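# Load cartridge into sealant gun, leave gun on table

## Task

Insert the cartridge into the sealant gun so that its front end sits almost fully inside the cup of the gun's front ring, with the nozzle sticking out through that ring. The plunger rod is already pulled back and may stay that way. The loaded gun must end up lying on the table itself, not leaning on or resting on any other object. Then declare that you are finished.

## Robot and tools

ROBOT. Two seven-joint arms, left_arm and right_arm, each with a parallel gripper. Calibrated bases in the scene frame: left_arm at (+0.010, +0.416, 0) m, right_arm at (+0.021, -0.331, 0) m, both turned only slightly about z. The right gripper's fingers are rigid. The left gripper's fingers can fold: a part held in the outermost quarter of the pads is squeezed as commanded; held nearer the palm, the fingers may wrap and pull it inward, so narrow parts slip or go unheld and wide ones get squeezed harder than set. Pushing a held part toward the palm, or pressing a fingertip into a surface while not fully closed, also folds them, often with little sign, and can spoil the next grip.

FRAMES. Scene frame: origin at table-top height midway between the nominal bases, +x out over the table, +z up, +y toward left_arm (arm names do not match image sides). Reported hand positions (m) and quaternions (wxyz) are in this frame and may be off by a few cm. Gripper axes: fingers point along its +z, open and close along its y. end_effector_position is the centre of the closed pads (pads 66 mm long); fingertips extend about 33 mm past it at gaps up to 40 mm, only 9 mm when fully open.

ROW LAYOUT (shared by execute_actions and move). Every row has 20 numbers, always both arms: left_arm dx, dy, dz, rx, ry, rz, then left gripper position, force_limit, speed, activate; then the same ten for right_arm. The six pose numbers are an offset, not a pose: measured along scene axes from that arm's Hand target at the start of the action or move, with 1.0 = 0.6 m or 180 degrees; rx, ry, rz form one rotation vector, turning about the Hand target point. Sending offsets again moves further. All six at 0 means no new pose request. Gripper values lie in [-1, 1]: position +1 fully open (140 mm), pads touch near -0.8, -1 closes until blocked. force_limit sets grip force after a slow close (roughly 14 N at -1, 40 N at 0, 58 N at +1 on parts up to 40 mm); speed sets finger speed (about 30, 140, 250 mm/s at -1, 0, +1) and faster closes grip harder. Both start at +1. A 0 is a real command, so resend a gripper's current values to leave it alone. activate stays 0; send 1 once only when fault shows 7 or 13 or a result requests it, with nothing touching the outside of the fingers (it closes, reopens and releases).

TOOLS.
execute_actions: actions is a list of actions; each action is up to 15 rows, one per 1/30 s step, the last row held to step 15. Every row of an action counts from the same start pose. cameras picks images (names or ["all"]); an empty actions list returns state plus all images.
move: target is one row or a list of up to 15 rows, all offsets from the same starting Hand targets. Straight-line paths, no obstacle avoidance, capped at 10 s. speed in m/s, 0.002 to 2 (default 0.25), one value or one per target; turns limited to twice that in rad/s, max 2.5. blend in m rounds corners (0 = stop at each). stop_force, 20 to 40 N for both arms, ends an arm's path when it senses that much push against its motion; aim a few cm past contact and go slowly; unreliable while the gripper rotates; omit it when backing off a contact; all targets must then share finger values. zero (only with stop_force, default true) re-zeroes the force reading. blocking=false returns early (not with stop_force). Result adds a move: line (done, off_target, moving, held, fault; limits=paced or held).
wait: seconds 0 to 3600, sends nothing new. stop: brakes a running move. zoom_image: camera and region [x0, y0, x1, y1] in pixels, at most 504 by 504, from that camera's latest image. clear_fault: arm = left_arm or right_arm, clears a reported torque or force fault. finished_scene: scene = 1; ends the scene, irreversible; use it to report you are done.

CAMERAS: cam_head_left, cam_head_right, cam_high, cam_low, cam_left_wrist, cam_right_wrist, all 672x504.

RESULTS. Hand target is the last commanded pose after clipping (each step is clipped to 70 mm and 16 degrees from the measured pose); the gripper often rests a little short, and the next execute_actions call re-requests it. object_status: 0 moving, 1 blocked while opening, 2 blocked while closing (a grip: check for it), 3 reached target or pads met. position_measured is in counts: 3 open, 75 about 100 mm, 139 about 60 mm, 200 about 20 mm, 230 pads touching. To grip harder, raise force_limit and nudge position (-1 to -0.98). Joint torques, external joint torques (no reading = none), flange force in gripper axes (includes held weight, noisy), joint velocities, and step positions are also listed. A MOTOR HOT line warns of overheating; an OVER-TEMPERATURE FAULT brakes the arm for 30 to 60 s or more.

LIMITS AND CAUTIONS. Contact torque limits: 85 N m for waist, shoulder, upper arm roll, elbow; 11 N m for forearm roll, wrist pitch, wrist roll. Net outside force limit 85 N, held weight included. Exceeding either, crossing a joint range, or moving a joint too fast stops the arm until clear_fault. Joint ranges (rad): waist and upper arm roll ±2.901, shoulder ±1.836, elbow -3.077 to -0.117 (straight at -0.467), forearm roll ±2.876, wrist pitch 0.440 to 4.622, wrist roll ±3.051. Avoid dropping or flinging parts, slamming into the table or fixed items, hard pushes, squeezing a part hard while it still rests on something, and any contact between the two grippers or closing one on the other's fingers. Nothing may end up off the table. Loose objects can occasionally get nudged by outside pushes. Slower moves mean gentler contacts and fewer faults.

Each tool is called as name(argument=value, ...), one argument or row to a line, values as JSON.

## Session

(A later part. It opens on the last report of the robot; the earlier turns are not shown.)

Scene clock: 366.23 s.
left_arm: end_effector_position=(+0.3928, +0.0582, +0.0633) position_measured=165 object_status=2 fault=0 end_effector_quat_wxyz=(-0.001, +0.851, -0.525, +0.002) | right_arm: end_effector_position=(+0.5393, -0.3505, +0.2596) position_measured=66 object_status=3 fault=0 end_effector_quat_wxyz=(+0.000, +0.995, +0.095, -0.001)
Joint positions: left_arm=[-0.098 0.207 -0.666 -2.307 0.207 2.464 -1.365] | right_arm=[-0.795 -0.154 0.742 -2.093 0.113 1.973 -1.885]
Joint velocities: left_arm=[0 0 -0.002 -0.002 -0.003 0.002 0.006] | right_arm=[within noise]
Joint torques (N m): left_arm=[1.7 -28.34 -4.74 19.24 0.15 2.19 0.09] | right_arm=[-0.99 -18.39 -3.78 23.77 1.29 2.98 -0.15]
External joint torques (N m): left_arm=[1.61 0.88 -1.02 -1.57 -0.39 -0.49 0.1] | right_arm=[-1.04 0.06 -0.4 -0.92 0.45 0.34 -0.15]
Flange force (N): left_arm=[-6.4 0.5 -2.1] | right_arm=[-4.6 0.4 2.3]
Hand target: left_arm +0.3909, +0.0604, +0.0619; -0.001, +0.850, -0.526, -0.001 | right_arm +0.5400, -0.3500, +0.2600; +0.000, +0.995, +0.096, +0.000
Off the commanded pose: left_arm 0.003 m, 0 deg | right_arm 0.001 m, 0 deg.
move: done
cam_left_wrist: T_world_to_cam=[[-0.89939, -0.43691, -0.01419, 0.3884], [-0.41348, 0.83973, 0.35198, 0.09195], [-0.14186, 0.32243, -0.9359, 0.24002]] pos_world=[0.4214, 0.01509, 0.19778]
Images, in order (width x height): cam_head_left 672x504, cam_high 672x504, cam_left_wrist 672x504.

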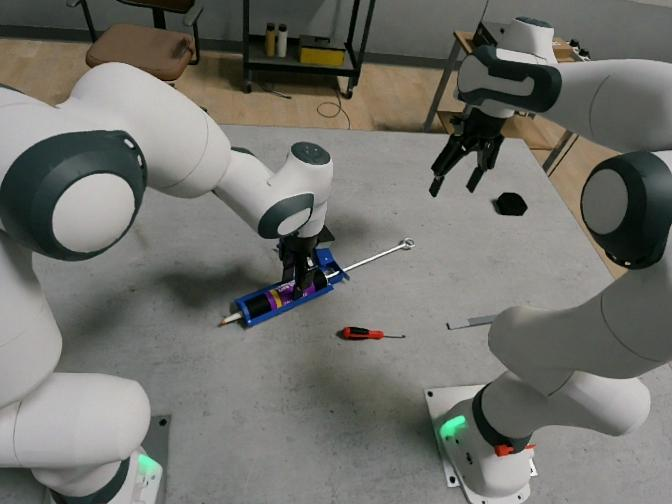

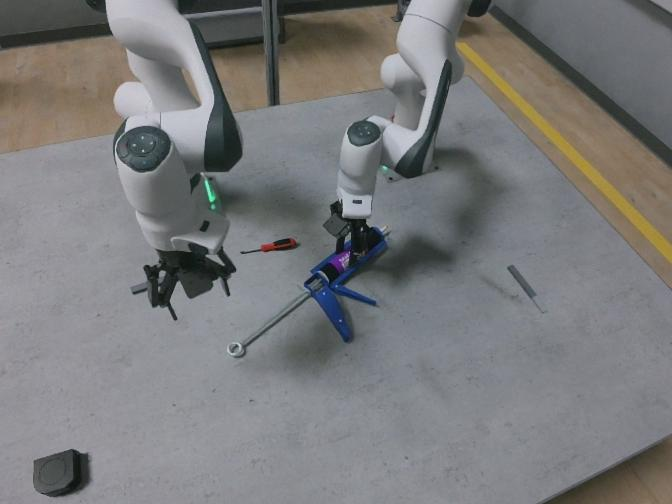

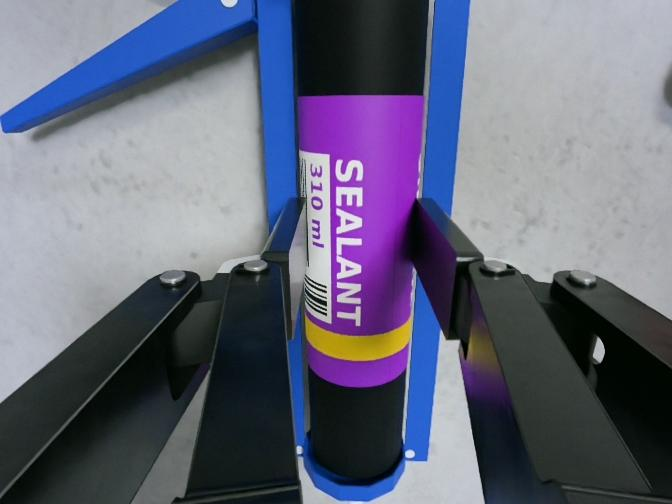

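move(
  target=[
    [0,0,0,0,0,0,0.1,-0.3,-0.7,0,0,0,0,0,0,0,0.5,-0.6,-1,0],
    [0,0,0.22,0,0,0,0.1,-0.3,-0.7,0,0.033,0.12,-0.06,0,0,-0.414,0.5,-0.6,-1,0],
  ],
  speed=0.2,
  cameras=["cam_left_wrist","cam_right_wrist","cam_high","cam_head_left"],
)

zoom_image(
  camera="cam_left_wrist",
  region=[310, 300, 410, 400],
)

Scene clock: 381.03 s.
left_arm: end_effector_position=(+0.3913, +0.0600, +0.1929) position_measured=117 object_status=3 fault=0 end_effector_quat_wxyz=(-0.001, +0.851, -0.526, +0.000) | right_arm: end_effector_position=(+0.5602, -0.2773, +0.2240) position_measured=66 object_status=3 fault=0 end_effector_quat_wxyz=(-0.001, +0.852, -0.524, +0.002)
Joint positions: left_arm=[-0.05 -0.062 -0.709 -2.196 -0.046 2.148 -1.182] | right_arm=[-1.052 -0.058 1.155 -2.085 0.06 2.065 -0.413]
Joint velocities: left_arm=[within noise] | right_arm=[0 0.001 -0.001 0 0 0.001 0.006]
Joint torques (N m): left_arm=[0.63 -22.59 1.26 24.44 0.25 2.46 0.1] | right_arm=[-1.76 -9.68 -1.55 24.14 0.23 2.49 0.34]
External joint torques (N m): left_arm=[0.6 0.41 0.01 0.39 -0.46 -0.22 0.1] | right_arm=[-1.84 1 0.09 -0.27 -0.44 -0.14 0.35]
Flange force (N): left_arm=[1.1 -1.2 -1.1] | right_arm=[0.0 0.0 0.0]
Hand target: left_arm +0.3909, +0.0604, +0.1939; -0.001, +0.850, -0.526, -0.001 | right_arm +0.5598, -0.2780, +0.2240; +0.000, +0.851, -0.526, +0.000
Off the commanded pose: left_arm 0.001 m, 0 deg | right_arm 0.001 m, 0 deg.
move: done
cam_left_wrist: T_world_to_cam=[[-0.89994, -0.43582, -0.01255, 0.38954], [-0.41137, 0.83922, 0.35565, 0.04273], [-0.14447, 0.32523, -0.93454, 0.36103]] pos_world=[0.4203, 0.01649, 0.32709]
cam_right_wrist: T_world_to_cam=[[-0.88255, -0.47005, -0.01279, 0.3762], [-0.44674, 0.82969, 0.33472, 0.41149], [-0.14672, 0.30112, -0.94223, 0.52472]] pos_world=[0.59283, -0.32259, 0.36148]
Images, in order (width x height): cam_head_left 672x504, cam_high 672x504, cam_left_wrist 672x504, cam_right_wrist 672x504.

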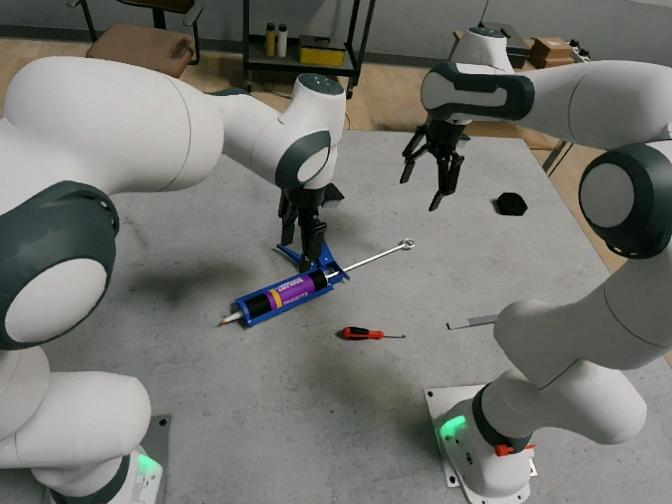

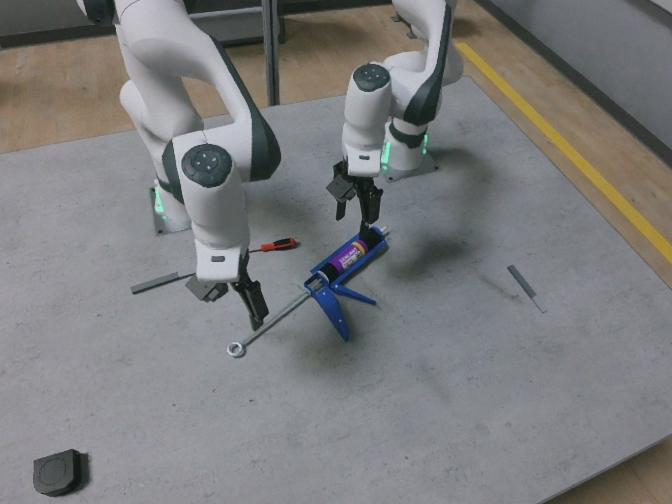

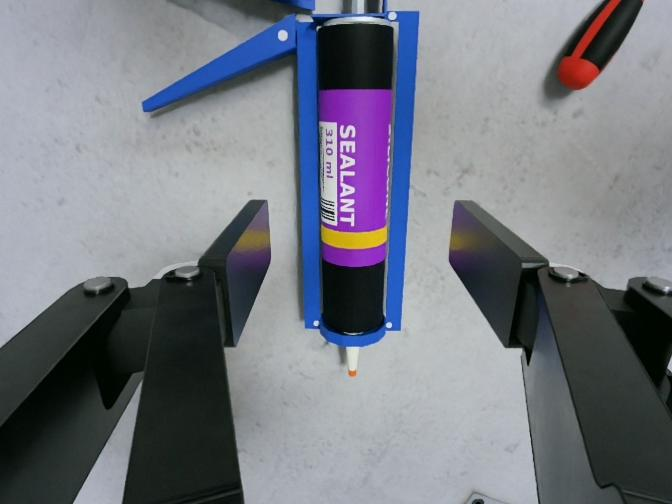

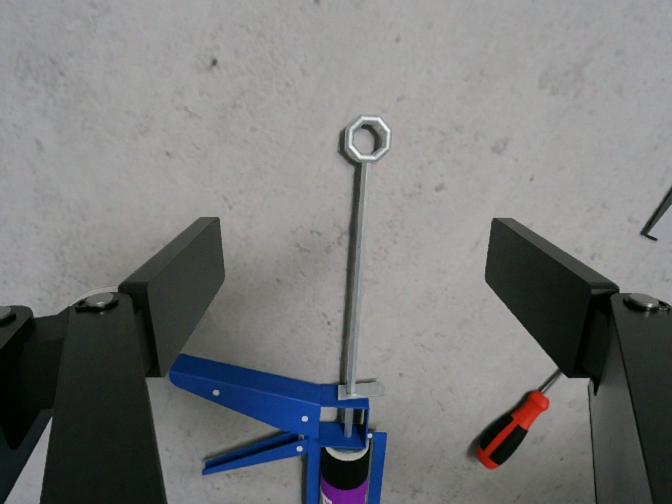

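Scaled by 5.040.

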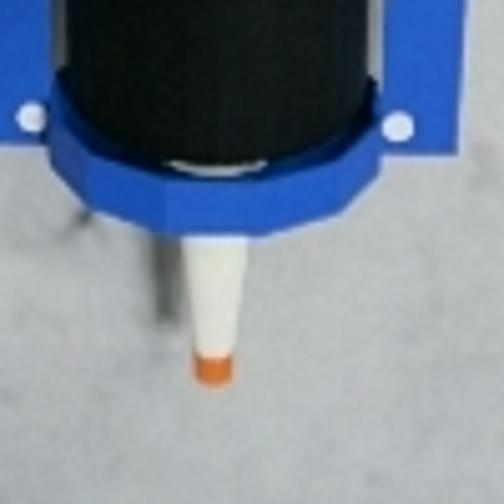

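move(
  target=[
    [-0.0692,0.1347,-0.1,0,0,0,1,-0.3,0,0,-0.0225,0,-0.1,0,0,-0.0072,0.5,-0.6,-1,0],
  ],
  speed=0.15,
  cameras=["cam_left_wrist","cam_right_wrist"],
)

Scene clock: 389.17 s.
left_arm: end_effector_position=(+0.3489, +0.1417, +0.1335) position_measured=3 object_status=3 fault=0 end_effector_quat_wxyz=(-0.001, +0.851, -0.525, -0.003) | right_arm: end_effector_position=(+0.5455, -0.2791, +0.1642) position_measured=66 object_status=3 fault=0 end_effector_quat_wxyz=(+0.001, +0.845, -0.535, -0.001)
Joint positions: left_arm=[-0.101 -0.248 -0.599 -2.539 -0.187 2.318 -1.007] | right_arm=[-1.052 0.008 1.171 -2.215 -0.01 2.217 -0.336]
Joint velocities: left_arm=[-0.001 -0.001 -0.001 -0.001 -0.002 0 0.006] | right_arm=[0 0 0 0 0.001 0 0.005]
Joint torques (N m): left_arm=[0.14 -17.31 3.62 21.77 0.23 3 0.08] | right_arm=[-0.71 -10.58 0.42 22.79 0.15 2.98 0.2]
External joint torques (N m): left_arm=[0.16 0.56 0.1 -0.3 -0.38 0.35 0.08] | right_arm=[-0.86 1.1 0.03 -0.58 -0.46 0.36 0.2]
Flange force (N): left_arm=[-0.1 -0.4 2.2] | right_arm=[0.0 0.0 0.0]
Hand target: left_arm +0.3494, +0.1412, +0.1339; -0.001, +0.850, -0.526, -0.001 | right_arm +0.5463, -0.2780, +0.1640; +0.000, +0.845, -0.535, +0.000
Off the commanded pose: left_arm 0.001 m, 0 deg | right_arm 0.001 m, 0 deg.
move: done
cam_left_wrist: T_world_to_cam=[[-0.89895, -0.43794, -0.00992, 0.38578], [-0.41179, 0.83713, 0.36005, -0.02238], [-0.14938, 0.32776, -0.93288, 0.274]] pos_world=[0.37851, 0.09788, 0.26749]
cam_right_wrist: T_world_to_cam=[[-0.89462, -0.44676, -0.00749, 0.37385], [-0.42296, 0.84132, 0.33659, 0.41638], [-0.14407, 0.30429, -0.94162, 0.46613]] pos_world=[0.57772, -0.32512, 0.30157]

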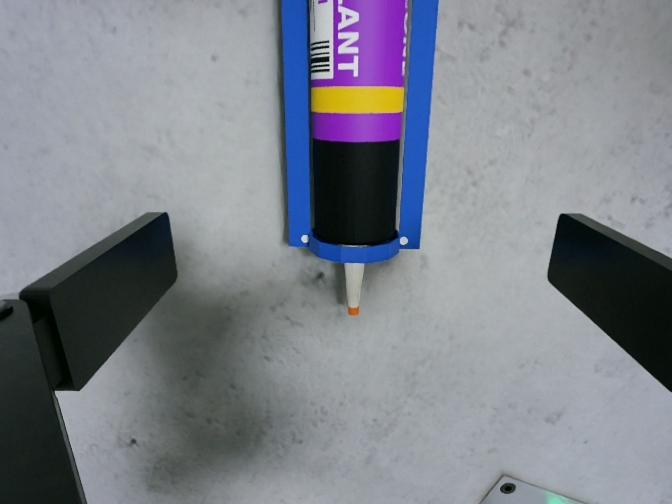

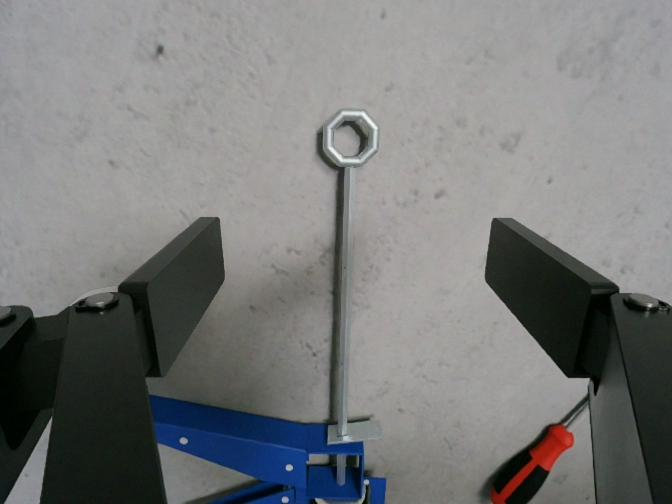

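move(
  target=[
    [0,0,-0.1548,0,0,0,1,-0.3,0,0,0.0035,0.0017,-0.19,0,0,0,0.5,-0.6,-1,0],
  ],
  speed=0.08,
  stop_force=25,
  cameras=["cam_left_wrist","cam_right_wrist"],
)

stop_force needs force readings from the last 0.2 s for each arm that does not count as still, and right_arm is near a pose where its force cannot be read; nothing of the call was run
Scene clock: 393.70 s.
left_arm: end_effector_position=(+0.3489, +0.1417, +0.1335) position_measured=3 object_status=3 fault=0 end_effector_quat_wxyz=(-0.001, +0.851, -0.525, -0.003) | right_arm: end_effector_position=(+0.5455, -0.2791, +0.1642) position_measured=66 object_status=3 fault=0 end_effector_quat_wxyz=(+0.001, +0.844, -0.536, -0.001)
Joint positions: left_arm=[-0.101 -0.248 -0.599 -2.539 -0.187 2.318 -1.006] | right_arm=[-1.052 0.008 1.171 -2.215 -0.01 2.217 -0.335]
Joint torques (N m): left_arm=[0.15 -17.39 3.62 21.77 0.23 3.01 0.08] | right_arm=[-0.69 -10.64 0.41 22.78 0.16 2.96 0.18]
External joint torques (N m): left_arm=[0.1 0.47 0.03 -0.32 -0.37 0.35 0.08] | right_arm=[-0.72 0.94 0.14 -0.56 -0.44 0.36 0.18]
Flange force (N): left_arm=[-0.3 -0.1 2.1] | right_arm=[0.0 0.0 0.0]
Hand target: left_arm +0.3494, +0.1412, +0.1339; -0.001, +0.850, -0.526, -0.001 | right_arm +0.5463, -0.2780, +0.1640; +0.000, +0.845, -0.535, +0.000
Tool commands: left_gripper/position=+1.0 left_gripper/force_limit=-0.3 left_gripper/speed=+0.0 left_gripper/activate=+0.0 right_gripper/position=+0.5 right_gripper/force_limit=-0.6 right_gripper/speed=-1.0 right_gripper/activate=+0.0
Off the commanded pose: left_arm 0.001 m, 0 deg | right_arm 0.001 m, 0 deg.

move(
  target=[
    [0,0,-0.1548,0,0,0,1,-0.3,0,0,0.0035,0.0017,-0.19,0,0,0,0.5,-0.6,-1,0],
  ],
  speed=0.08,
  cameras=["cam_left_wrist","cam_right_wrist","cam_low"],
)

zoom_image(
  camera="cam_low",
  region=[320, 210, 370, 260],
)

Scene clock: 397.80 s.
left_arm: end_effector_position=(+0.3486, +0.1413, +0.0417) position_measured=3 object_status=3 fault=0 end_effector_quat_wxyz=(-0.001, +0.849, -0.529, -0.002) | right_arm: end_effector_position=(+0.5465, -0.2771, +0.0489) position_measured=66 object_status=3 fault=0 end_effector_quat_wxyz=(+0.001, +0.846, -0.534, -0.002)
Joint positions: left_arm=[-0.049 0.001 -0.649 -2.606 0.004 2.604 -1.143] | right_arm=[-0.795 0.339 0.909 -2.276 -0.419 2.441 -0.05]
Joint velocities: left_arm=[-0.001 0.002 0 0 -0.001 0.001 -0.005] | right_arm=[0.001 0 0.001 0 -0.001 0.001 0.004]
Joint torques (N m): left_arm=[0.84 -20.58 0.01 19 0.69 3.03 -0.23] | right_arm=[-0.64 -24.31 7.37 18.73 0.37 2.95 0.26]
External joint torques (N m): left_arm=[0.81 1.33 -0.01 0.17 0.26 0.36 -0.23] | right_arm=[-0.62 0.54 -0.88 -0.55 -0.11 0.37 0.26]
Flange force (N): left_arm=[5.5 -2.9 7.4] | right_arm=[0.5 0.6 3.7]
Hand target: left_arm +0.3494, +0.1412, +0.0410; -0.001, +0.850, -0.526, -0.001 | right_arm +0.5484, -0.2769, +0.0500; +0.000, +0.845, -0.535, +0.000
Off the commanded pose: left_arm 0.001 m, 0 deg | right_arm 0.002 m, 0 deg.
move: done
cam_left_wrist: T_world_to_cam=[[-0.90306, -0.42937, -0.01101, 0.38475], [-0.40453, 0.84163, 0.35779, 0.00788], [-0.14436, 0.32756, -0.93374, 0.18675]] pos_world=[0.3776, 0.0974, 0.17579]
cam_right_wrist: T_world_to_cam=[[-0.89333, -0.44938, -0.00527, 0.37318], [-0.42446, 0.83981, 0.33845, 0.4543], [-0.14767, 0.30458, -0.94097, 0.35916]] pos_world=[0.57924, -0.32322, 0.18617]
Images, in order (width x height): cam_low 672x504, cam_left_wrist 672x504, cam_right_wrist 672x504.

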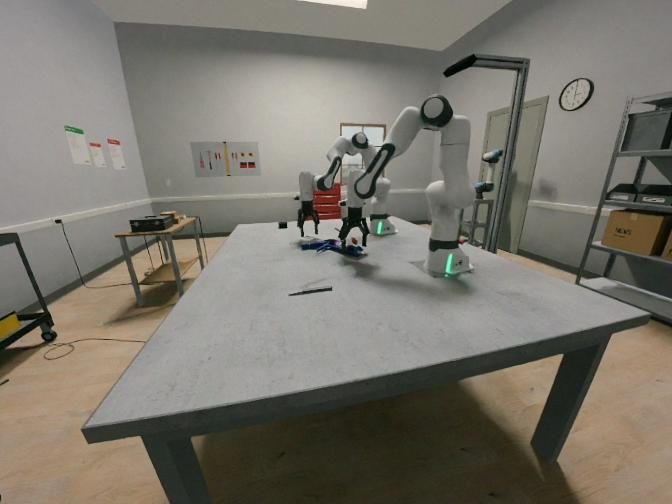

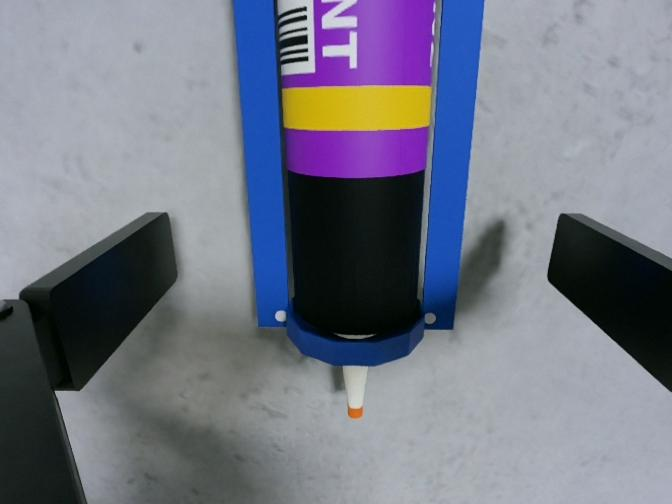

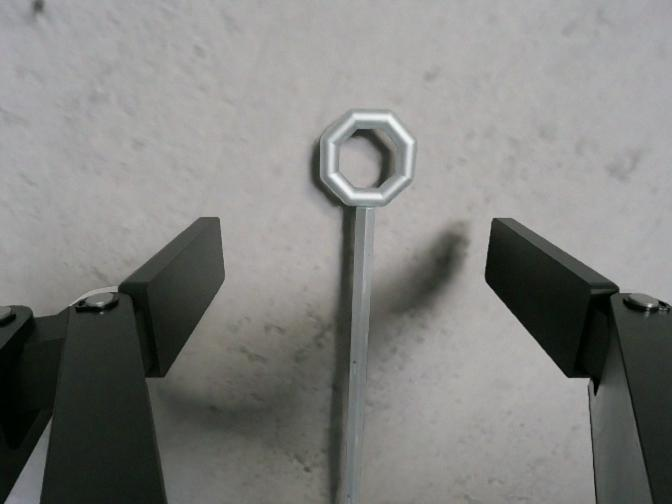

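Scaled by 10.080.

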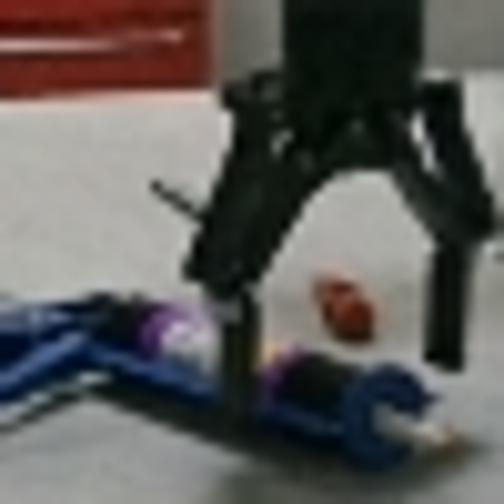

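move(
  target=[
    [0,0,0,0,0,0,-1,-1,-1,0,0,0,0,0,0,0,-1,-0.5,-1,0],
  ],
  cameras=["cam_left_wrist","cam_right_wrist","cam_low"],
)

zoom_image(
  camera="cam_low",
  region=[320, 210, 370, 260],
)

Scene clock: 402.20 s.
left_arm: end_effector_position=(+0.3489, +0.1415, +0.0417) position_measured=109 object_status=2 fault=0 end_effector_quat_wxyz=(-0.001, +0.850, -0.526, -0.001) | right_arm: end_effector_position=(+0.5465, -0.2771, +0.0489) position_measured=220 object_status=0 fault=0 end_effector_quat_wxyz=(+0.001, +0.845, -0.535, -0.002)
Joint positions: left_arm=[-0.049 0.001 -0.649 -2.606 0.004 2.604 -1.148] | right_arm=[-0.795 0.339 0.909 -2.276 -0.419 2.441 -0.046]
Joint velocities: left_arm=[within noise] | right_arm=[0.002 0 0 -0.001 -0.001 0 0.005]
Joint torques (N m): left_arm=[0.66 -20.61 -0.28 18.93 0.64 2.97 -0.16] | right_arm=[-1.12 -24.13 7.7 18.61 0.25 2.92 0.03]
External joint torques (N m): left_arm=[0.72 1.34 -0.2 0.06 0.21 0.3 -0.16] | right_arm=[-1.2 0.71 -0.64 -0.64 -0.23 0.35 0.03]
Flange force (N): left_arm=[4.9 -2.5 6.7] | right_arm=[1.2 2.6 2.3]
Hand target: left_arm +0.3494, +0.1412, +0.0411; -0.001, +0.850, -0.526, -0.001 | right_arm +0.5483, -0.2769, +0.0500; +0.000, +0.845, -0.535, +0.000
Off the commanded pose: left_arm 0.001 m, 0 deg | right_arm 0.002 m, 0 deg.
move: done
cam_left_wrist: T_world_to_cam=[[-0.90082, -0.43404, -0.01115, 0.38501], [-0.40898, 0.83964, 0.35741, 0.0097], [-0.14577, 0.32652, -0.93388, 0.18735]] pos_world=[0.3781, 0.09779, 0.17579]
cam_right_wrist: T_world_to_cam=[[-0.89497, -0.4461, -0.00528, 0.37505], [-0.42138, 0.84135, 0.33849, 0.45305], [-0.14655, 0.30516, -0.94096, 0.35872]] pos_world=[0.57913, -0.32333, 0.18617]
Images, in order (width x height): cam_low 672x504, cam_left_wrist 672x504, cam_right_wrist 672x504.

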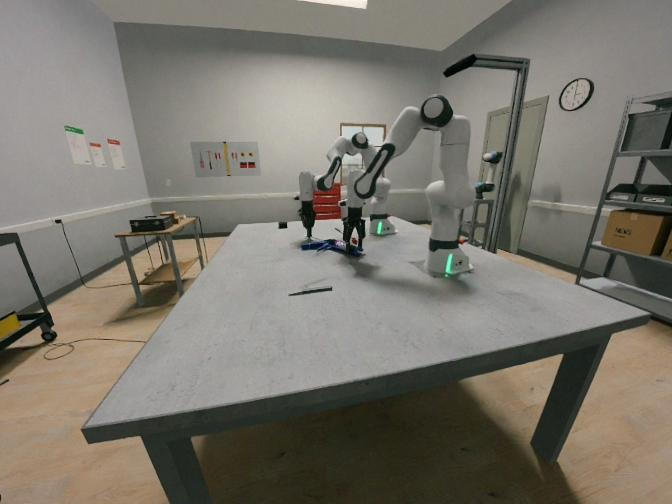

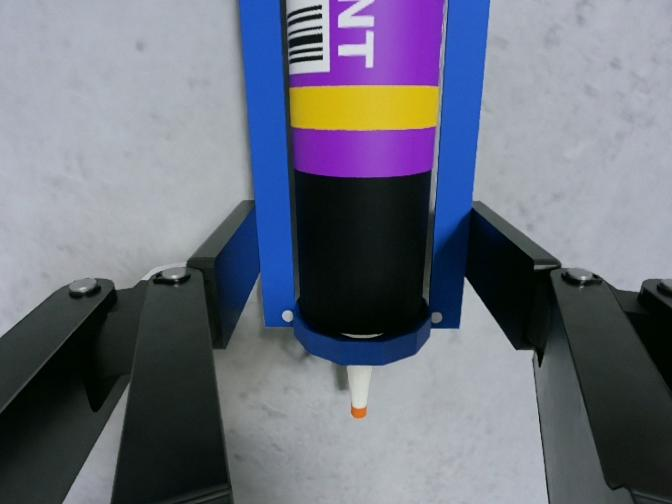

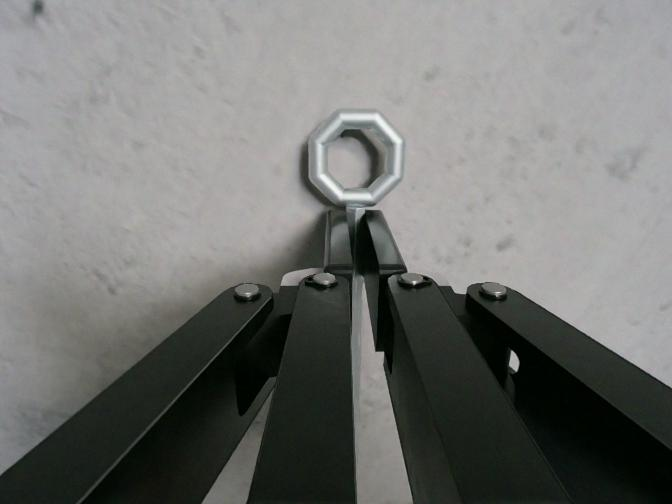

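Scaled by 10.080.

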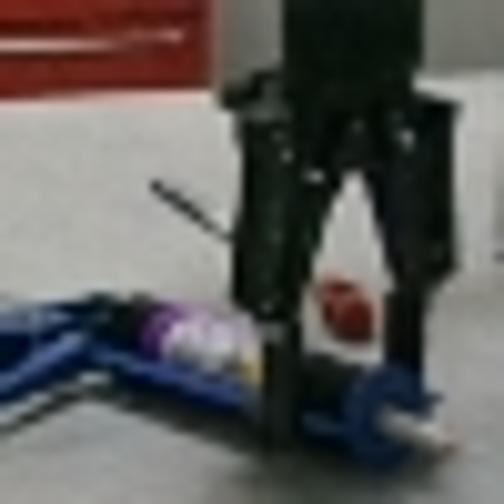

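move(
  target=[0,0,0,0,0,0,-1,-1,-1,0,-0.0073,0.015,0,0,0,0,-1,-0.5,-1,0],
  speed=0.02,
  cameras=["cam_left_wrist","cam_right_wrist","cam_high"],
)

zoom_image(
  camera="cam_left_wrist",
  region=[280, 260, 450, 400],
)

zoom_image(
  camera="cam_high",
  region=[280, 210, 400, 310],
)

Scene clock: 404.93 s.
left_arm: end_effector_position=(+0.3487, +0.1419, +0.0413) position_measured=109 object_status=2 fault=0 end_effector_quat_wxyz=(-0.001, +0.850, -0.526, -0.002) | right_arm: end_effector_position=(+0.5452, -0.2767, +0.0500) position_measured=220 object_status=2 fault=0 end_effector_quat_wxyz=(+0.003, +0.843, -0.538, +0.001)
Joint positions: left_arm=[-0.049 0.002 -0.648 -2.607 0.005 2.604 -1.148] | right_arm=[-0.795 0.329 0.912 -2.284 -0.419 2.445 -0.036]
Joint torques (N m): left_arm=[0.43 -20.24 -0.42 19.8 0.53 3.48 -0.12] | right_arm=[2.71 -22.68 11.85 17.14 1.46 3.13 0.33]
External joint torques (N m): left_arm=[0.48 1.67 -0.35 1.03 0.1 0.83 -0.12] | right_arm=[2.74 1.77 3.87 -2.13 0.98 0.57 0.33]
Flange force (N): left_arm=[7.8 -3.4 8.5] | right_arm=[-7.8 3.8 -1.0]
Hand target: left_arm +0.3494, +0.1412, +0.0411; -0.001, +0.850, -0.526, -0.001 | right_arm +0.5440, -0.2679, +0.0500; +0.000, +0.845, -0.535, +0.000
Off the commanded pose: left_arm 0.001 m, 0 deg | right_arm 0.009 m, 0 deg.
move: off_target (right_arm)
cam_left_wrist: T_world_to_cam=[[-0.90075, -0.4342, -0.01053, 0.38488], [-0.40878, 0.83932, 0.3584, 0.00921], [-0.14678, 0.32713, -0.93351, 0.18708]] pos_world=[0.3779, 0.09819, 0.17539]
cam_right_wrist: T_world_to_cam=[[-0.89737, -0.44124, -0.00598, 0.37674], [-0.41803, 0.84567, 0.33181, 0.45141], [-0.14136, 0.30025, -0.94333, 0.35535]] pos_world=[0.57701, -0.32221, 0.18768]
Images, in order (width x height): cam_high 672x504, cam_left_wrist 672x504, cam_right_wrist 672x504.

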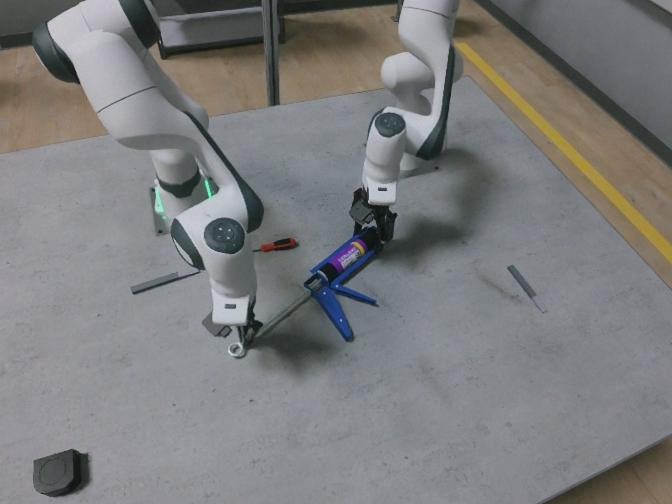

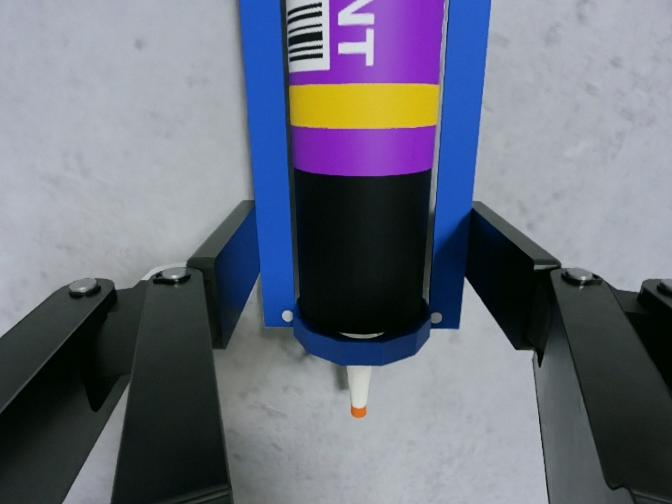

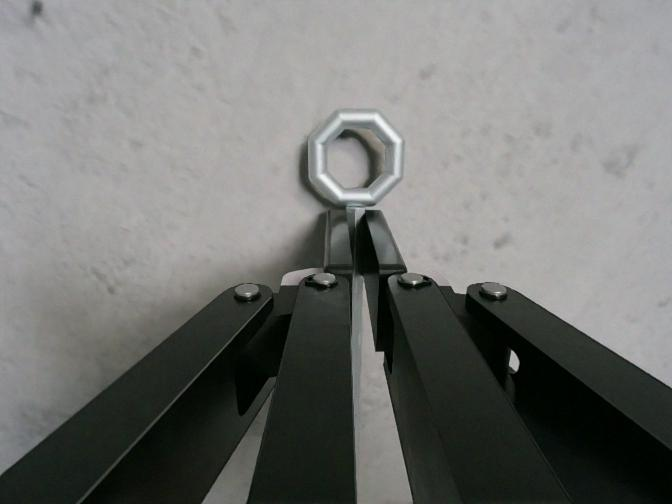

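Scaled by 2.965.

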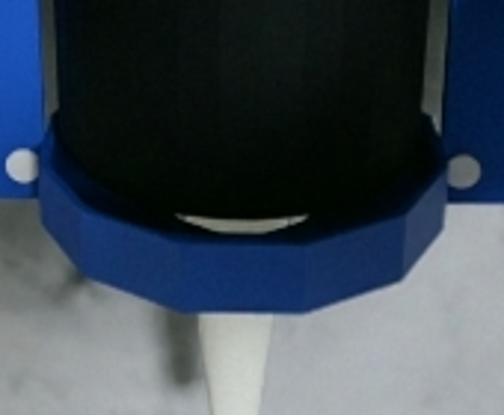

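Scaled by 4.200.

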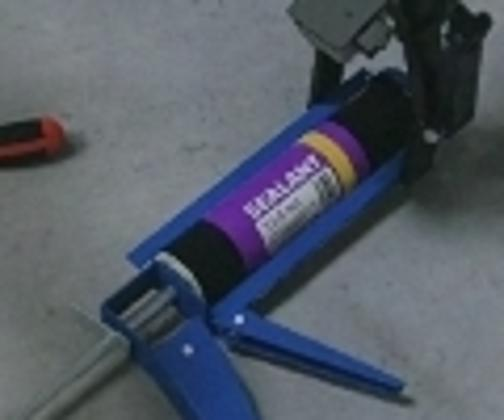

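move(
  target=[0,0,0,0,0,0,-1,-1,-1,0,-0.0088,0.018,0,0,0,0,-1,-0.5,-1,0],
  speed=0.02,
  cameras=["cam_left_wrist","cam_right_wrist","cam_high"],
)

zoom_image(
  camera="cam_left_wrist",
  region=[280, 260, 450, 400],
)

zoom_image(
  camera="cam_high",
  region=[280, 210, 400, 310],
)

Scene clock: 407.63 s.
left_arm: end_effector_position=(+0.3474, +0.1458, +0.0400) position_measured=109 object_status=2 fault=0 end_effector_quat_wxyz=(-0.002, +0.851, -0.524, -0.006) | right_arm: end_effector_position=(+0.5416, -0.2713, +0.0509) position_measured=220 object_status=2 fault=0 end_effector_quat_wxyz=(+0.004, +0.842, -0.539, +0.004)
Joint positions: left_arm=[-0.047 0.002 -0.645 -2.609 0.005 2.598 -1.148] | right_arm=[-0.792 0.317 0.921 -2.297 -0.419 2.449 -0.017]
Joint velocities: left_arm=[within noise] | right_arm=[0.001 0 0.001 0.001 -0.001 0 0.004]
Joint torques (N m): left_arm=[-1.04 -20.03 -2.04 20.96 0.35 4.33 -0.16] | right_arm=[4.88 -20.66 14.45 16.24 2.43 3.3 0.31]
External joint torques (N m): left_arm=[-1.06 1.89 -2.04 2.22 -0.08 1.7 -0.16] | right_arm=[5.02 3.2 6.82 -3.1 1.95 0.73 0.31]
Flange force (N): left_arm=[11.8 -1.0 9.9] | right_arm=[-12.6 4.6 -3.3]
Hand target: left_arm +0.3494, +0.1412, +0.0411; -0.001, +0.850, -0.526, -0.001 | right_arm +0.5387, -0.2571, +0.0500; +0.000, +0.845, -0.535, +0.000
Off the commanded pose: left_arm 0.005 m, 1 deg | right_arm 0.014 m, 1 deg.
move: off_target (right_arm)
cam_left_wrist: T_world_to_cam=[[-0.89876, -0.43838, -0.00704, 0.38514], [-0.41031, 0.83535, 0.36582, 0.0068], [-0.15449, 0.33168, -0.93066, 0.18629]] pos_world=[0.37772, 0.10137, 0.1736]
cam_right_wrist: T_world_to_cam=[[-0.89907, -0.43778, -0.00566, 0.37772], [-0.41555, 0.8492, 0.32586, 0.44502], [-0.13784, 0.29532, -0.9454, 0.35093]] pos_world=[0.57289, -0.31619, 0.18889]
Images, in order (width x height): cam_high 672x504, cam_left_wrist 672x504, cam_right_wrist 672x504.

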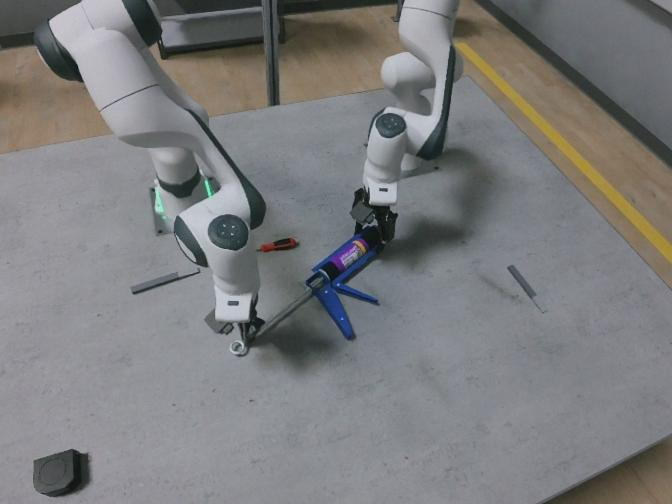

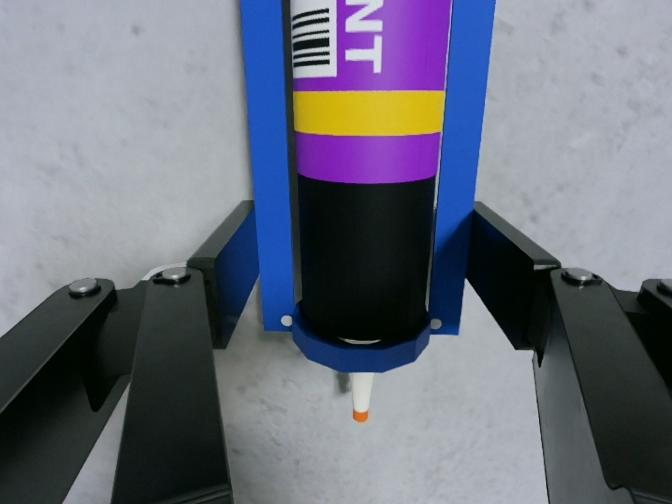

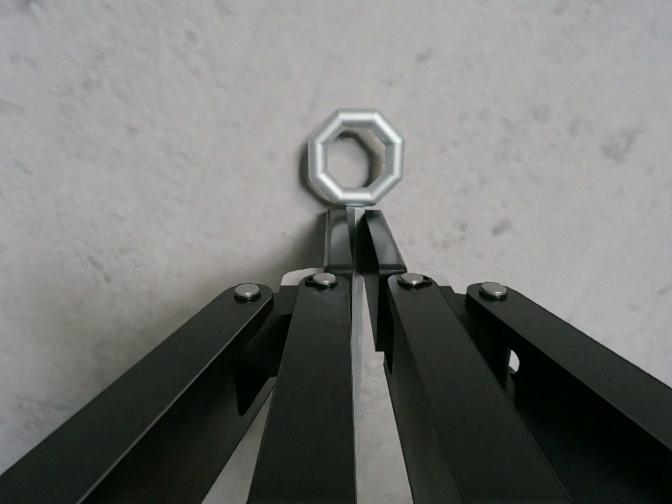

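Scaled by 2.965.

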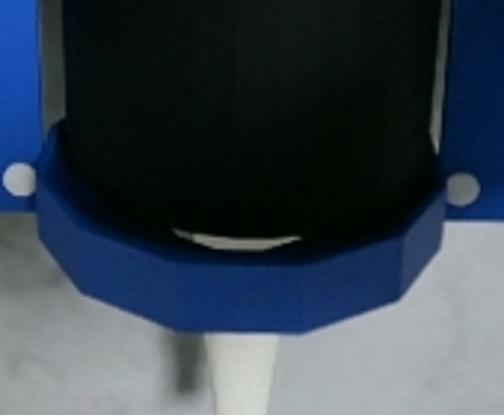

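Scaled by 4.200.

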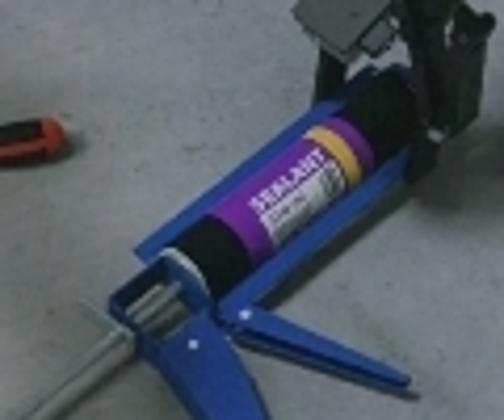

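move(
  target=[
    [0,0,0,0,0,0,-1,-1,-1,0,0.0088,-0.018,0,0,0,0,-1,-0.5,-1,0],
    [0,0,0,0,0,0,1,-1,-1,0,0.0088,-0.018,0,0,0,0,-0.98,0.2,-1,0],
  ],
  speed=0.03,
)

move(
  target=[0,0,0.2,0,0,0,0.1,-1,0,0,0,0,0,0,0,0,-0.98,0.2,-1,0],
  speed=0.12,
  cameras=["cam_left_wrist","cam_right_wrist"],
)

Scene clock: 418.73 s.
left_arm: end_effector_position=(+0.3490, +0.1428, +0.0411) position_measured=3 object_status=0 fault=0 end_effector_quat_wxyz=(-0.001, +0.851, -0.525, -0.002) | right_arm: end_effector_position=(+0.5431, -0.2707, +0.0495) position_measured=222 object_status=2 fault=0 end_effector_quat_wxyz=(+0.002, +0.843, -0.538, +0.000)
Joint positions: left_arm=[-0.048 0.002 -0.646 -2.607 0.005 2.604 -1.15] | right_arm=[-0.794 0.329 0.92 -2.289 -0.419 2.448 -0.025]
Joint torques (N m): left_arm=[0.28 -21.12 -0.93 19.45 0.47 3.01 -0.05] | right_arm=[-0.39 -22.71 9.1 19.2 0.76 2.94 -0.07]
External joint torques (N m): left_arm=[0.22 0.89 -0.96 0.62 0.05 0.35 -0.05] | right_arm=[-0.4 1.55 1.03 -0.02 0.28 0.37 -0.07]
Flange force (N): left_arm=[4.6 -1.0 3.9] | right_arm=[0.4 0.0 0.0]
Hand target: left_arm +0.3494, +0.1412, +0.0411; -0.001, +0.850, -0.526, -0.001 | right_arm +0.5440, -0.2679, +0.0500; +0.000, +0.845, -0.535, +0.000
Off the commanded pose: left_arm 0.002 m, 0 deg | right_arm 0.003 m, 0 deg.
move: done; target 2's new numbers were sent with left_arm's hand 0.005 m and 1 deg from that target

Scene clock: 420.57 s.
left_arm: end_effector_position=(+0.3504, +0.1409, +0.1606) position_measured=117 object_status=3 fault=0 end_effector_quat_wxyz=(-0.001, +0.852, -0.524, +0.000) | right_arm: end_effector_position=(+0.5431, -0.2707, +0.0495) position_measured=222 object_status=2 fault=0 end_effector_quat_wxyz=(+0.002, +0.843, -0.538, +0.000)
Joint positions: left_arm=[-0.128 -0.297 -0.561 -2.509 -0.199 2.246 -0.996] | right_arm=[-0.794 0.329 0.92 -2.289 -0.419 2.448 -0.025]
Joint velocities: left_arm=[0 -0.001 0.002 -0.001 0.001 -0.005 0.006] | right_arm=[within noise]
Joint torques (N m): left_arm=[0.38 -16.72 4.06 22.9 0.53 2.49 0.03] | right_arm=[-0.42 -22.72 9.05 19.22 0.75 2.95 -0.09]
External joint torques (N m): left_arm=[0.4 0.71 0.04 0.02 -0.12 -0.19 0.03] | right_arm=[-0.48 1.4 0.97 0.1 0.27 0.4 -0.09]
Flange force (N): left_arm=[2.0 -1.5 0.7] | right_arm=[0.6 0.2 -0.4]
Hand target: left_arm +0.3494, +0.1412, +0.1611; -0.001, +0.850, -0.526, -0.001 | right_arm +0.5440, -0.2679, +0.0500; +0.000, +0.845, -0.535, +0.000
Off the commanded pose: left_arm 0.001 m, 0 deg | right_arm 0.003 m, 0 deg.
move: done
cam_left_wrist: T_world_to_cam=[[-0.89845, -0.43889, -0.01282, 0.38753], [-0.41449, 0.83814, 0.35456, -0.02917], [-0.14487, 0.32386, -0.93495, 0.29903]] pos_world=[0.3794, 0.09768, 0.29489]
cam_right_wrist: T_world_to_cam=[[-0.89739, -0.44119, -0.00689, 0.37752], [-0.41792, 0.84485, 0.33402, 0.44531], [-0.14154, 0.30263, -0.94254, 0.35343]] pos_world=[0.57491, -0.31662, 0.18698]

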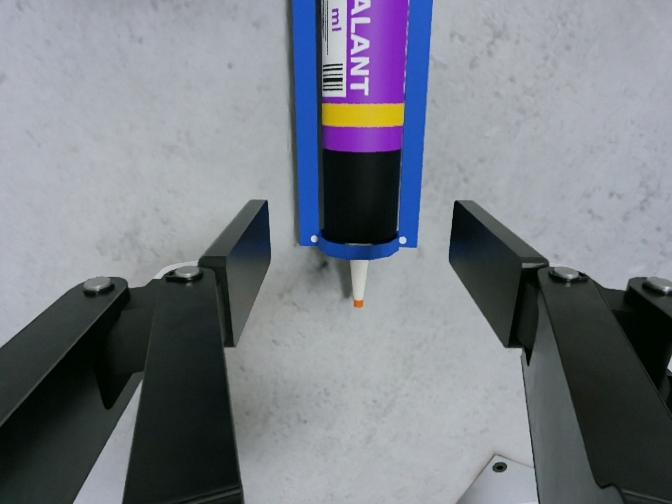

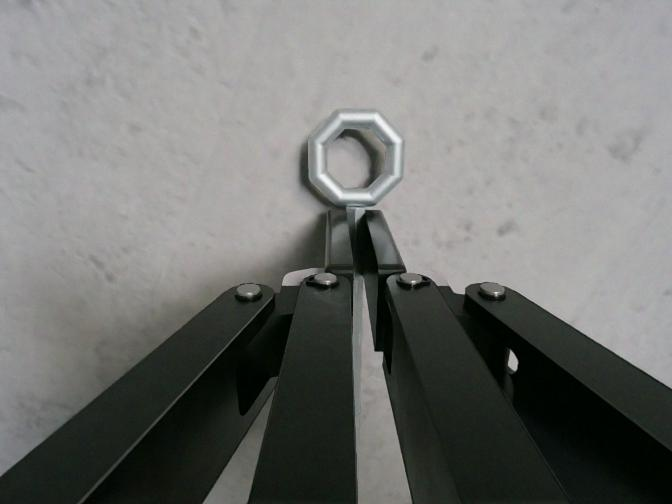

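zoom_image(
  camera="cam_left_wrist",
  region=[310, 190, 410, 310],
)

Scaled by 4.200.

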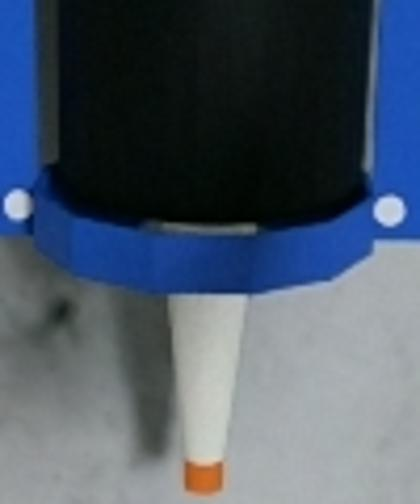

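zoom_image(
  camera="cam_left_wrist",
  region=[315, 220, 410, 265],
)

Scaled by 5.305.

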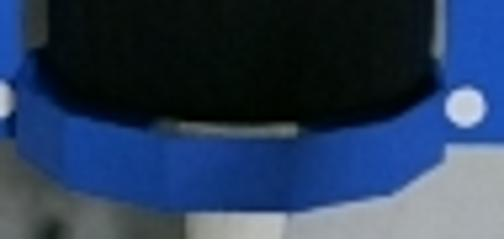

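move(
  target=[0.0367,-0.0908,-0.085,0,0,0,0.1,-1,0,0,0,0,0,0,0,0,-0.98,0.2,-1,0],
  speed=0.12,
  cameras=["cam_left_wrist","cam_high"],
)

Scene clock: 440.80 s.
left_arm: end_effector_position=(+0.3707, +0.0878, +0.1104) position_measured=117 object_status=3 fault=0 end_effector_quat_wxyz=(-0.001, +0.849, -0.528, -0.002) | right_arm: end_effector_position=(+0.5431, -0.2707, +0.0495) position_measured=222 object_status=2 fault=0 end_effector_quat_wxyz=(+0.002, +0.843, -0.538, +0.000)
Joint positions: left_arm=[-0.098 -0.023 -0.656 -2.399 -0.019 2.376 -1.184] | right_arm=[-0.794 0.329 0.92 -2.289 -0.419 2.448 -0.025]
Joint velocities: left_arm=[-0.001 -0.002 0 0 0.002 0 -0.005] | right_arm=[within noise]
Joint torques (N m): left_arm=[0.59 -22.18 -0.38 22.49 0.84 3.05 -0.32] | right_arm=[-0.39 -22.69 9.08 19.2 0.75 2.94 -0.1]
External joint torques (N m): left_arm=[0.71 1.28 -0.67 0.65 0.25 0.4 -0.32] | right_arm=[-0.32 1.52 1.09 -0.06 0.27 0.36 -0.1]
Flange force (N): left_arm=[7.6 -2.3 4.6] | right_arm=[0.3 0.1 -0.1]
Hand target: left_arm +0.3714, +0.0867, +0.1101; -0.001, +0.850, -0.526, -0.001 | right_arm +0.5440, -0.2679, +0.0500; +0.000, +0.845, -0.535, +0.000
Off the commanded pose: left_arm 0.001 m, 0 deg | right_arm 0.003 m, 0 deg.
move: done
cam_left_wrist: T_world_to_cam=[[-0.90232, -0.43095, -0.01019, 0.3822], [-0.40568, 0.84093, 0.35815, 0.03763], [-0.14577, 0.3273, -0.93361, 0.27214]] pos_world=[0.3998, 0.044, 0.24449]
Images, in order (width x height): cam_high 672x504, cam_left_wrist 672x504.

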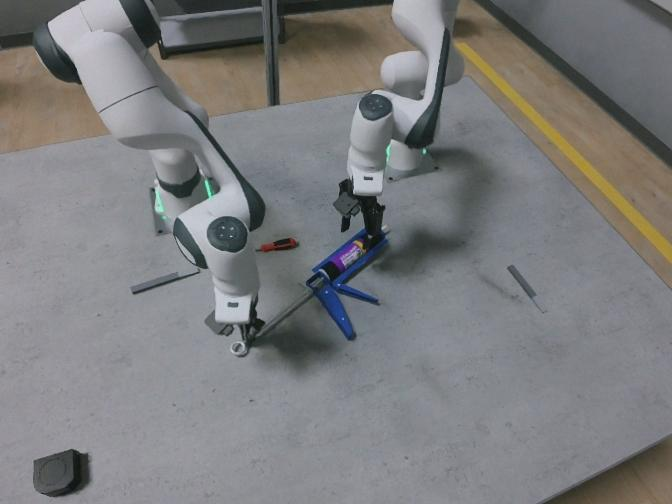

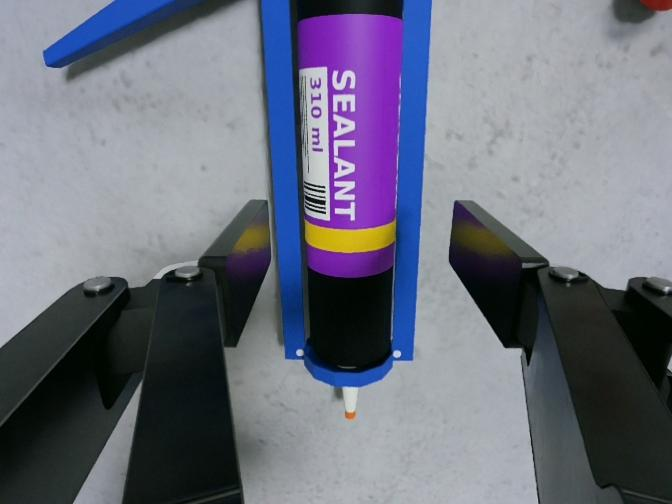

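move(
  target=[0.0037,0.0018,-0.0815,0,0,0,0.1,-1,0,0,0,0,0,0,0,0,-0.98,0.2,-1,0],
  speed=0.05,
  stop_force=20,
  cameras=["cam_left_wrist"],
)

Scene clock: 445.00 s.
left_arm: end_effector_position=(+0.3737, +0.0883, +0.0622) position_measured=117 object_status=3 fault=0 end_effector_quat_wxyz=(-0.001, +0.850, -0.527, -0.001) | right_arm: end_effector_position=(+0.5431, -0.2707, +0.0495) position_measured=222 object_status=2 fault=0 end_effector_quat_wxyz=(+0.002, +0.843, -0.538, +0.000)
Joint positions: left_arm=[-0.106 0.104 -0.637 -2.422 0.106 2.5 -1.271] | right_arm=[-0.794 0.329 0.92 -2.289 -0.419 2.448 -0.025]
Joint torques (N m): left_arm=[0.33 -25.05 -1.98 20.55 0.77 3.03 -0.25] | right_arm=[-0.37 -22.68 9.09 19.2 0.75 2.95 -0.06]
External joint torques (N m): left_arm=[0.38 1.23 -0.2 0.28 0.26 0.38 -0.25] | right_arm=[-0.37 1.63 1.01 -0.12 0.27 0.36 -0.06]
Flange force (N): left_arm=[5.0 -1.6 5.1] | right_arm=[0.4 0.0 0.3]
Hand target: left_arm +0.3736, +0.0878, +0.0612; -0.001, +0.850, -0.526, -0.001 | right_arm +0.5440, -0.2679, +0.0500; +0.000, +0.845, -0.535, +0.000
Off the commanded pose: left_arm 0.001 m, 0 deg | right_arm 0.003 m, 0 deg.
move: done
cam_left_wrist: T_world_to_cam=[[-0.90162, -0.43238, -0.01135, 0.38459], [-0.40754, 0.84046, 0.35712, 0.0565], [-0.14487, 0.32661, -0.93399, 0.2272]] pos_world=[0.4027, 0.04459, 0.19639]

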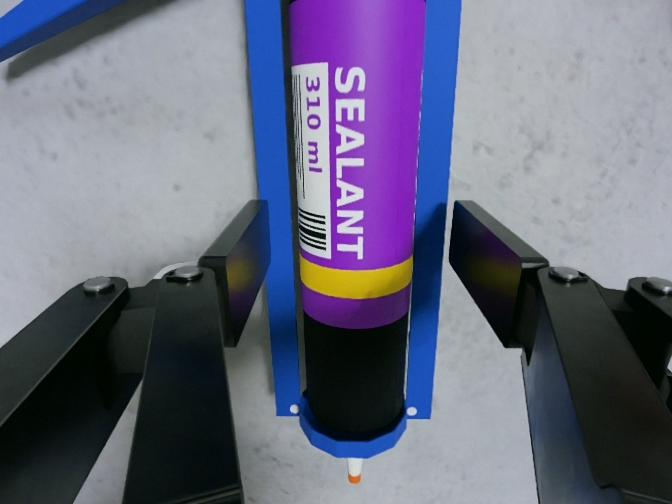

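move(
  target=[
    [0.0022,0.0011,0,0,0,0,0.1,-1,0,0,0,0,0,0,0,0,-0.98,0.2,-1,0],
    [0.0022,0.0011,0,0,0,0,-1,-0.2,-1,0,0,0,0,0,0,0,-0.98,0.2,-1,0],
  ],
  speed=0.03,
  cameras=["cam_left_wrist"],
)

Scene clock: 448.37 s.
left_arm: end_effector_position=(+0.3745, +0.0890, +0.0618) position_measured=163 object_status=0 fault=0 end_effector_quat_wxyz=(-0.001, +0.850, -0.527, -0.001) | right_arm: end_effector_position=(+0.5431, -0.2707, +0.0495) position_measured=222 object_status=2 fault=0 end_effector_quat_wxyz=(+0.002, +0.843, -0.538, +0.000)
Joint positions: left_arm=[-0.106 0.105 -0.635 -2.422 0.107 2.501 -1.271] | right_arm=[-0.794 0.329 0.92 -2.289 -0.419 2.448 -0.025]
Joint torques (N m): left_arm=[0.39 -24.29 -1.91 20.7 0.7 3.38 -0.2] | right_arm=[-0.27 -22.66 9.06 19.21 0.75 2.99 -0.06]
External joint torques (N m): left_arm=[0.44 2.14 -0.1 0.34 0.19 0.71 -0.2] | right_arm=[-0.37 1.61 0.92 -0.04 0.28 0.41 -0.06]
Flange force (N): left_arm=[7.1 -2.6 8.1] | right_arm=[0.5 -0.4 0.6]
Hand target: left_arm +0.3750, +0.0885, +0.0612; -0.001, +0.850, -0.526, -0.001 | right_arm +0.5440, -0.2679, +0.0500; +0.000, +0.845, -0.535, +0.000
Off the commanded pose: left_arm 0.001 m, 0 deg | right_arm 0.003 m, 0 deg.
move: done
cam_left_wrist: T_world_to_cam=[[-0.90102, -0.43363, -0.01121, 0.38549], [-0.40858, 0.83973, 0.35764, 0.05681], [-0.14567, 0.32682, -0.93379, 0.22691]] pos_world=[0.4036, 0.04529, 0.19589]

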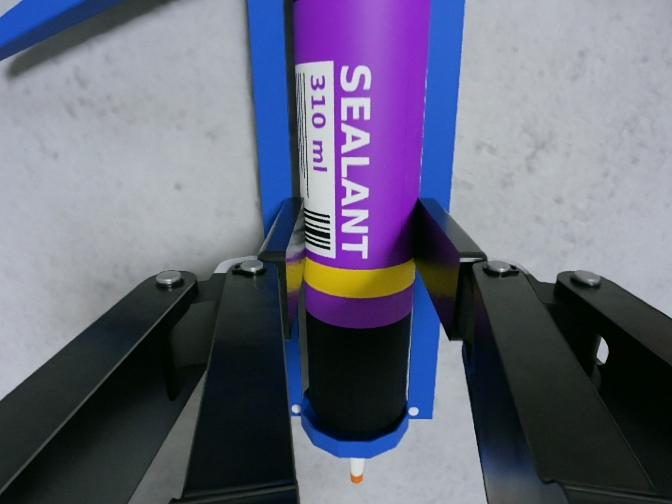

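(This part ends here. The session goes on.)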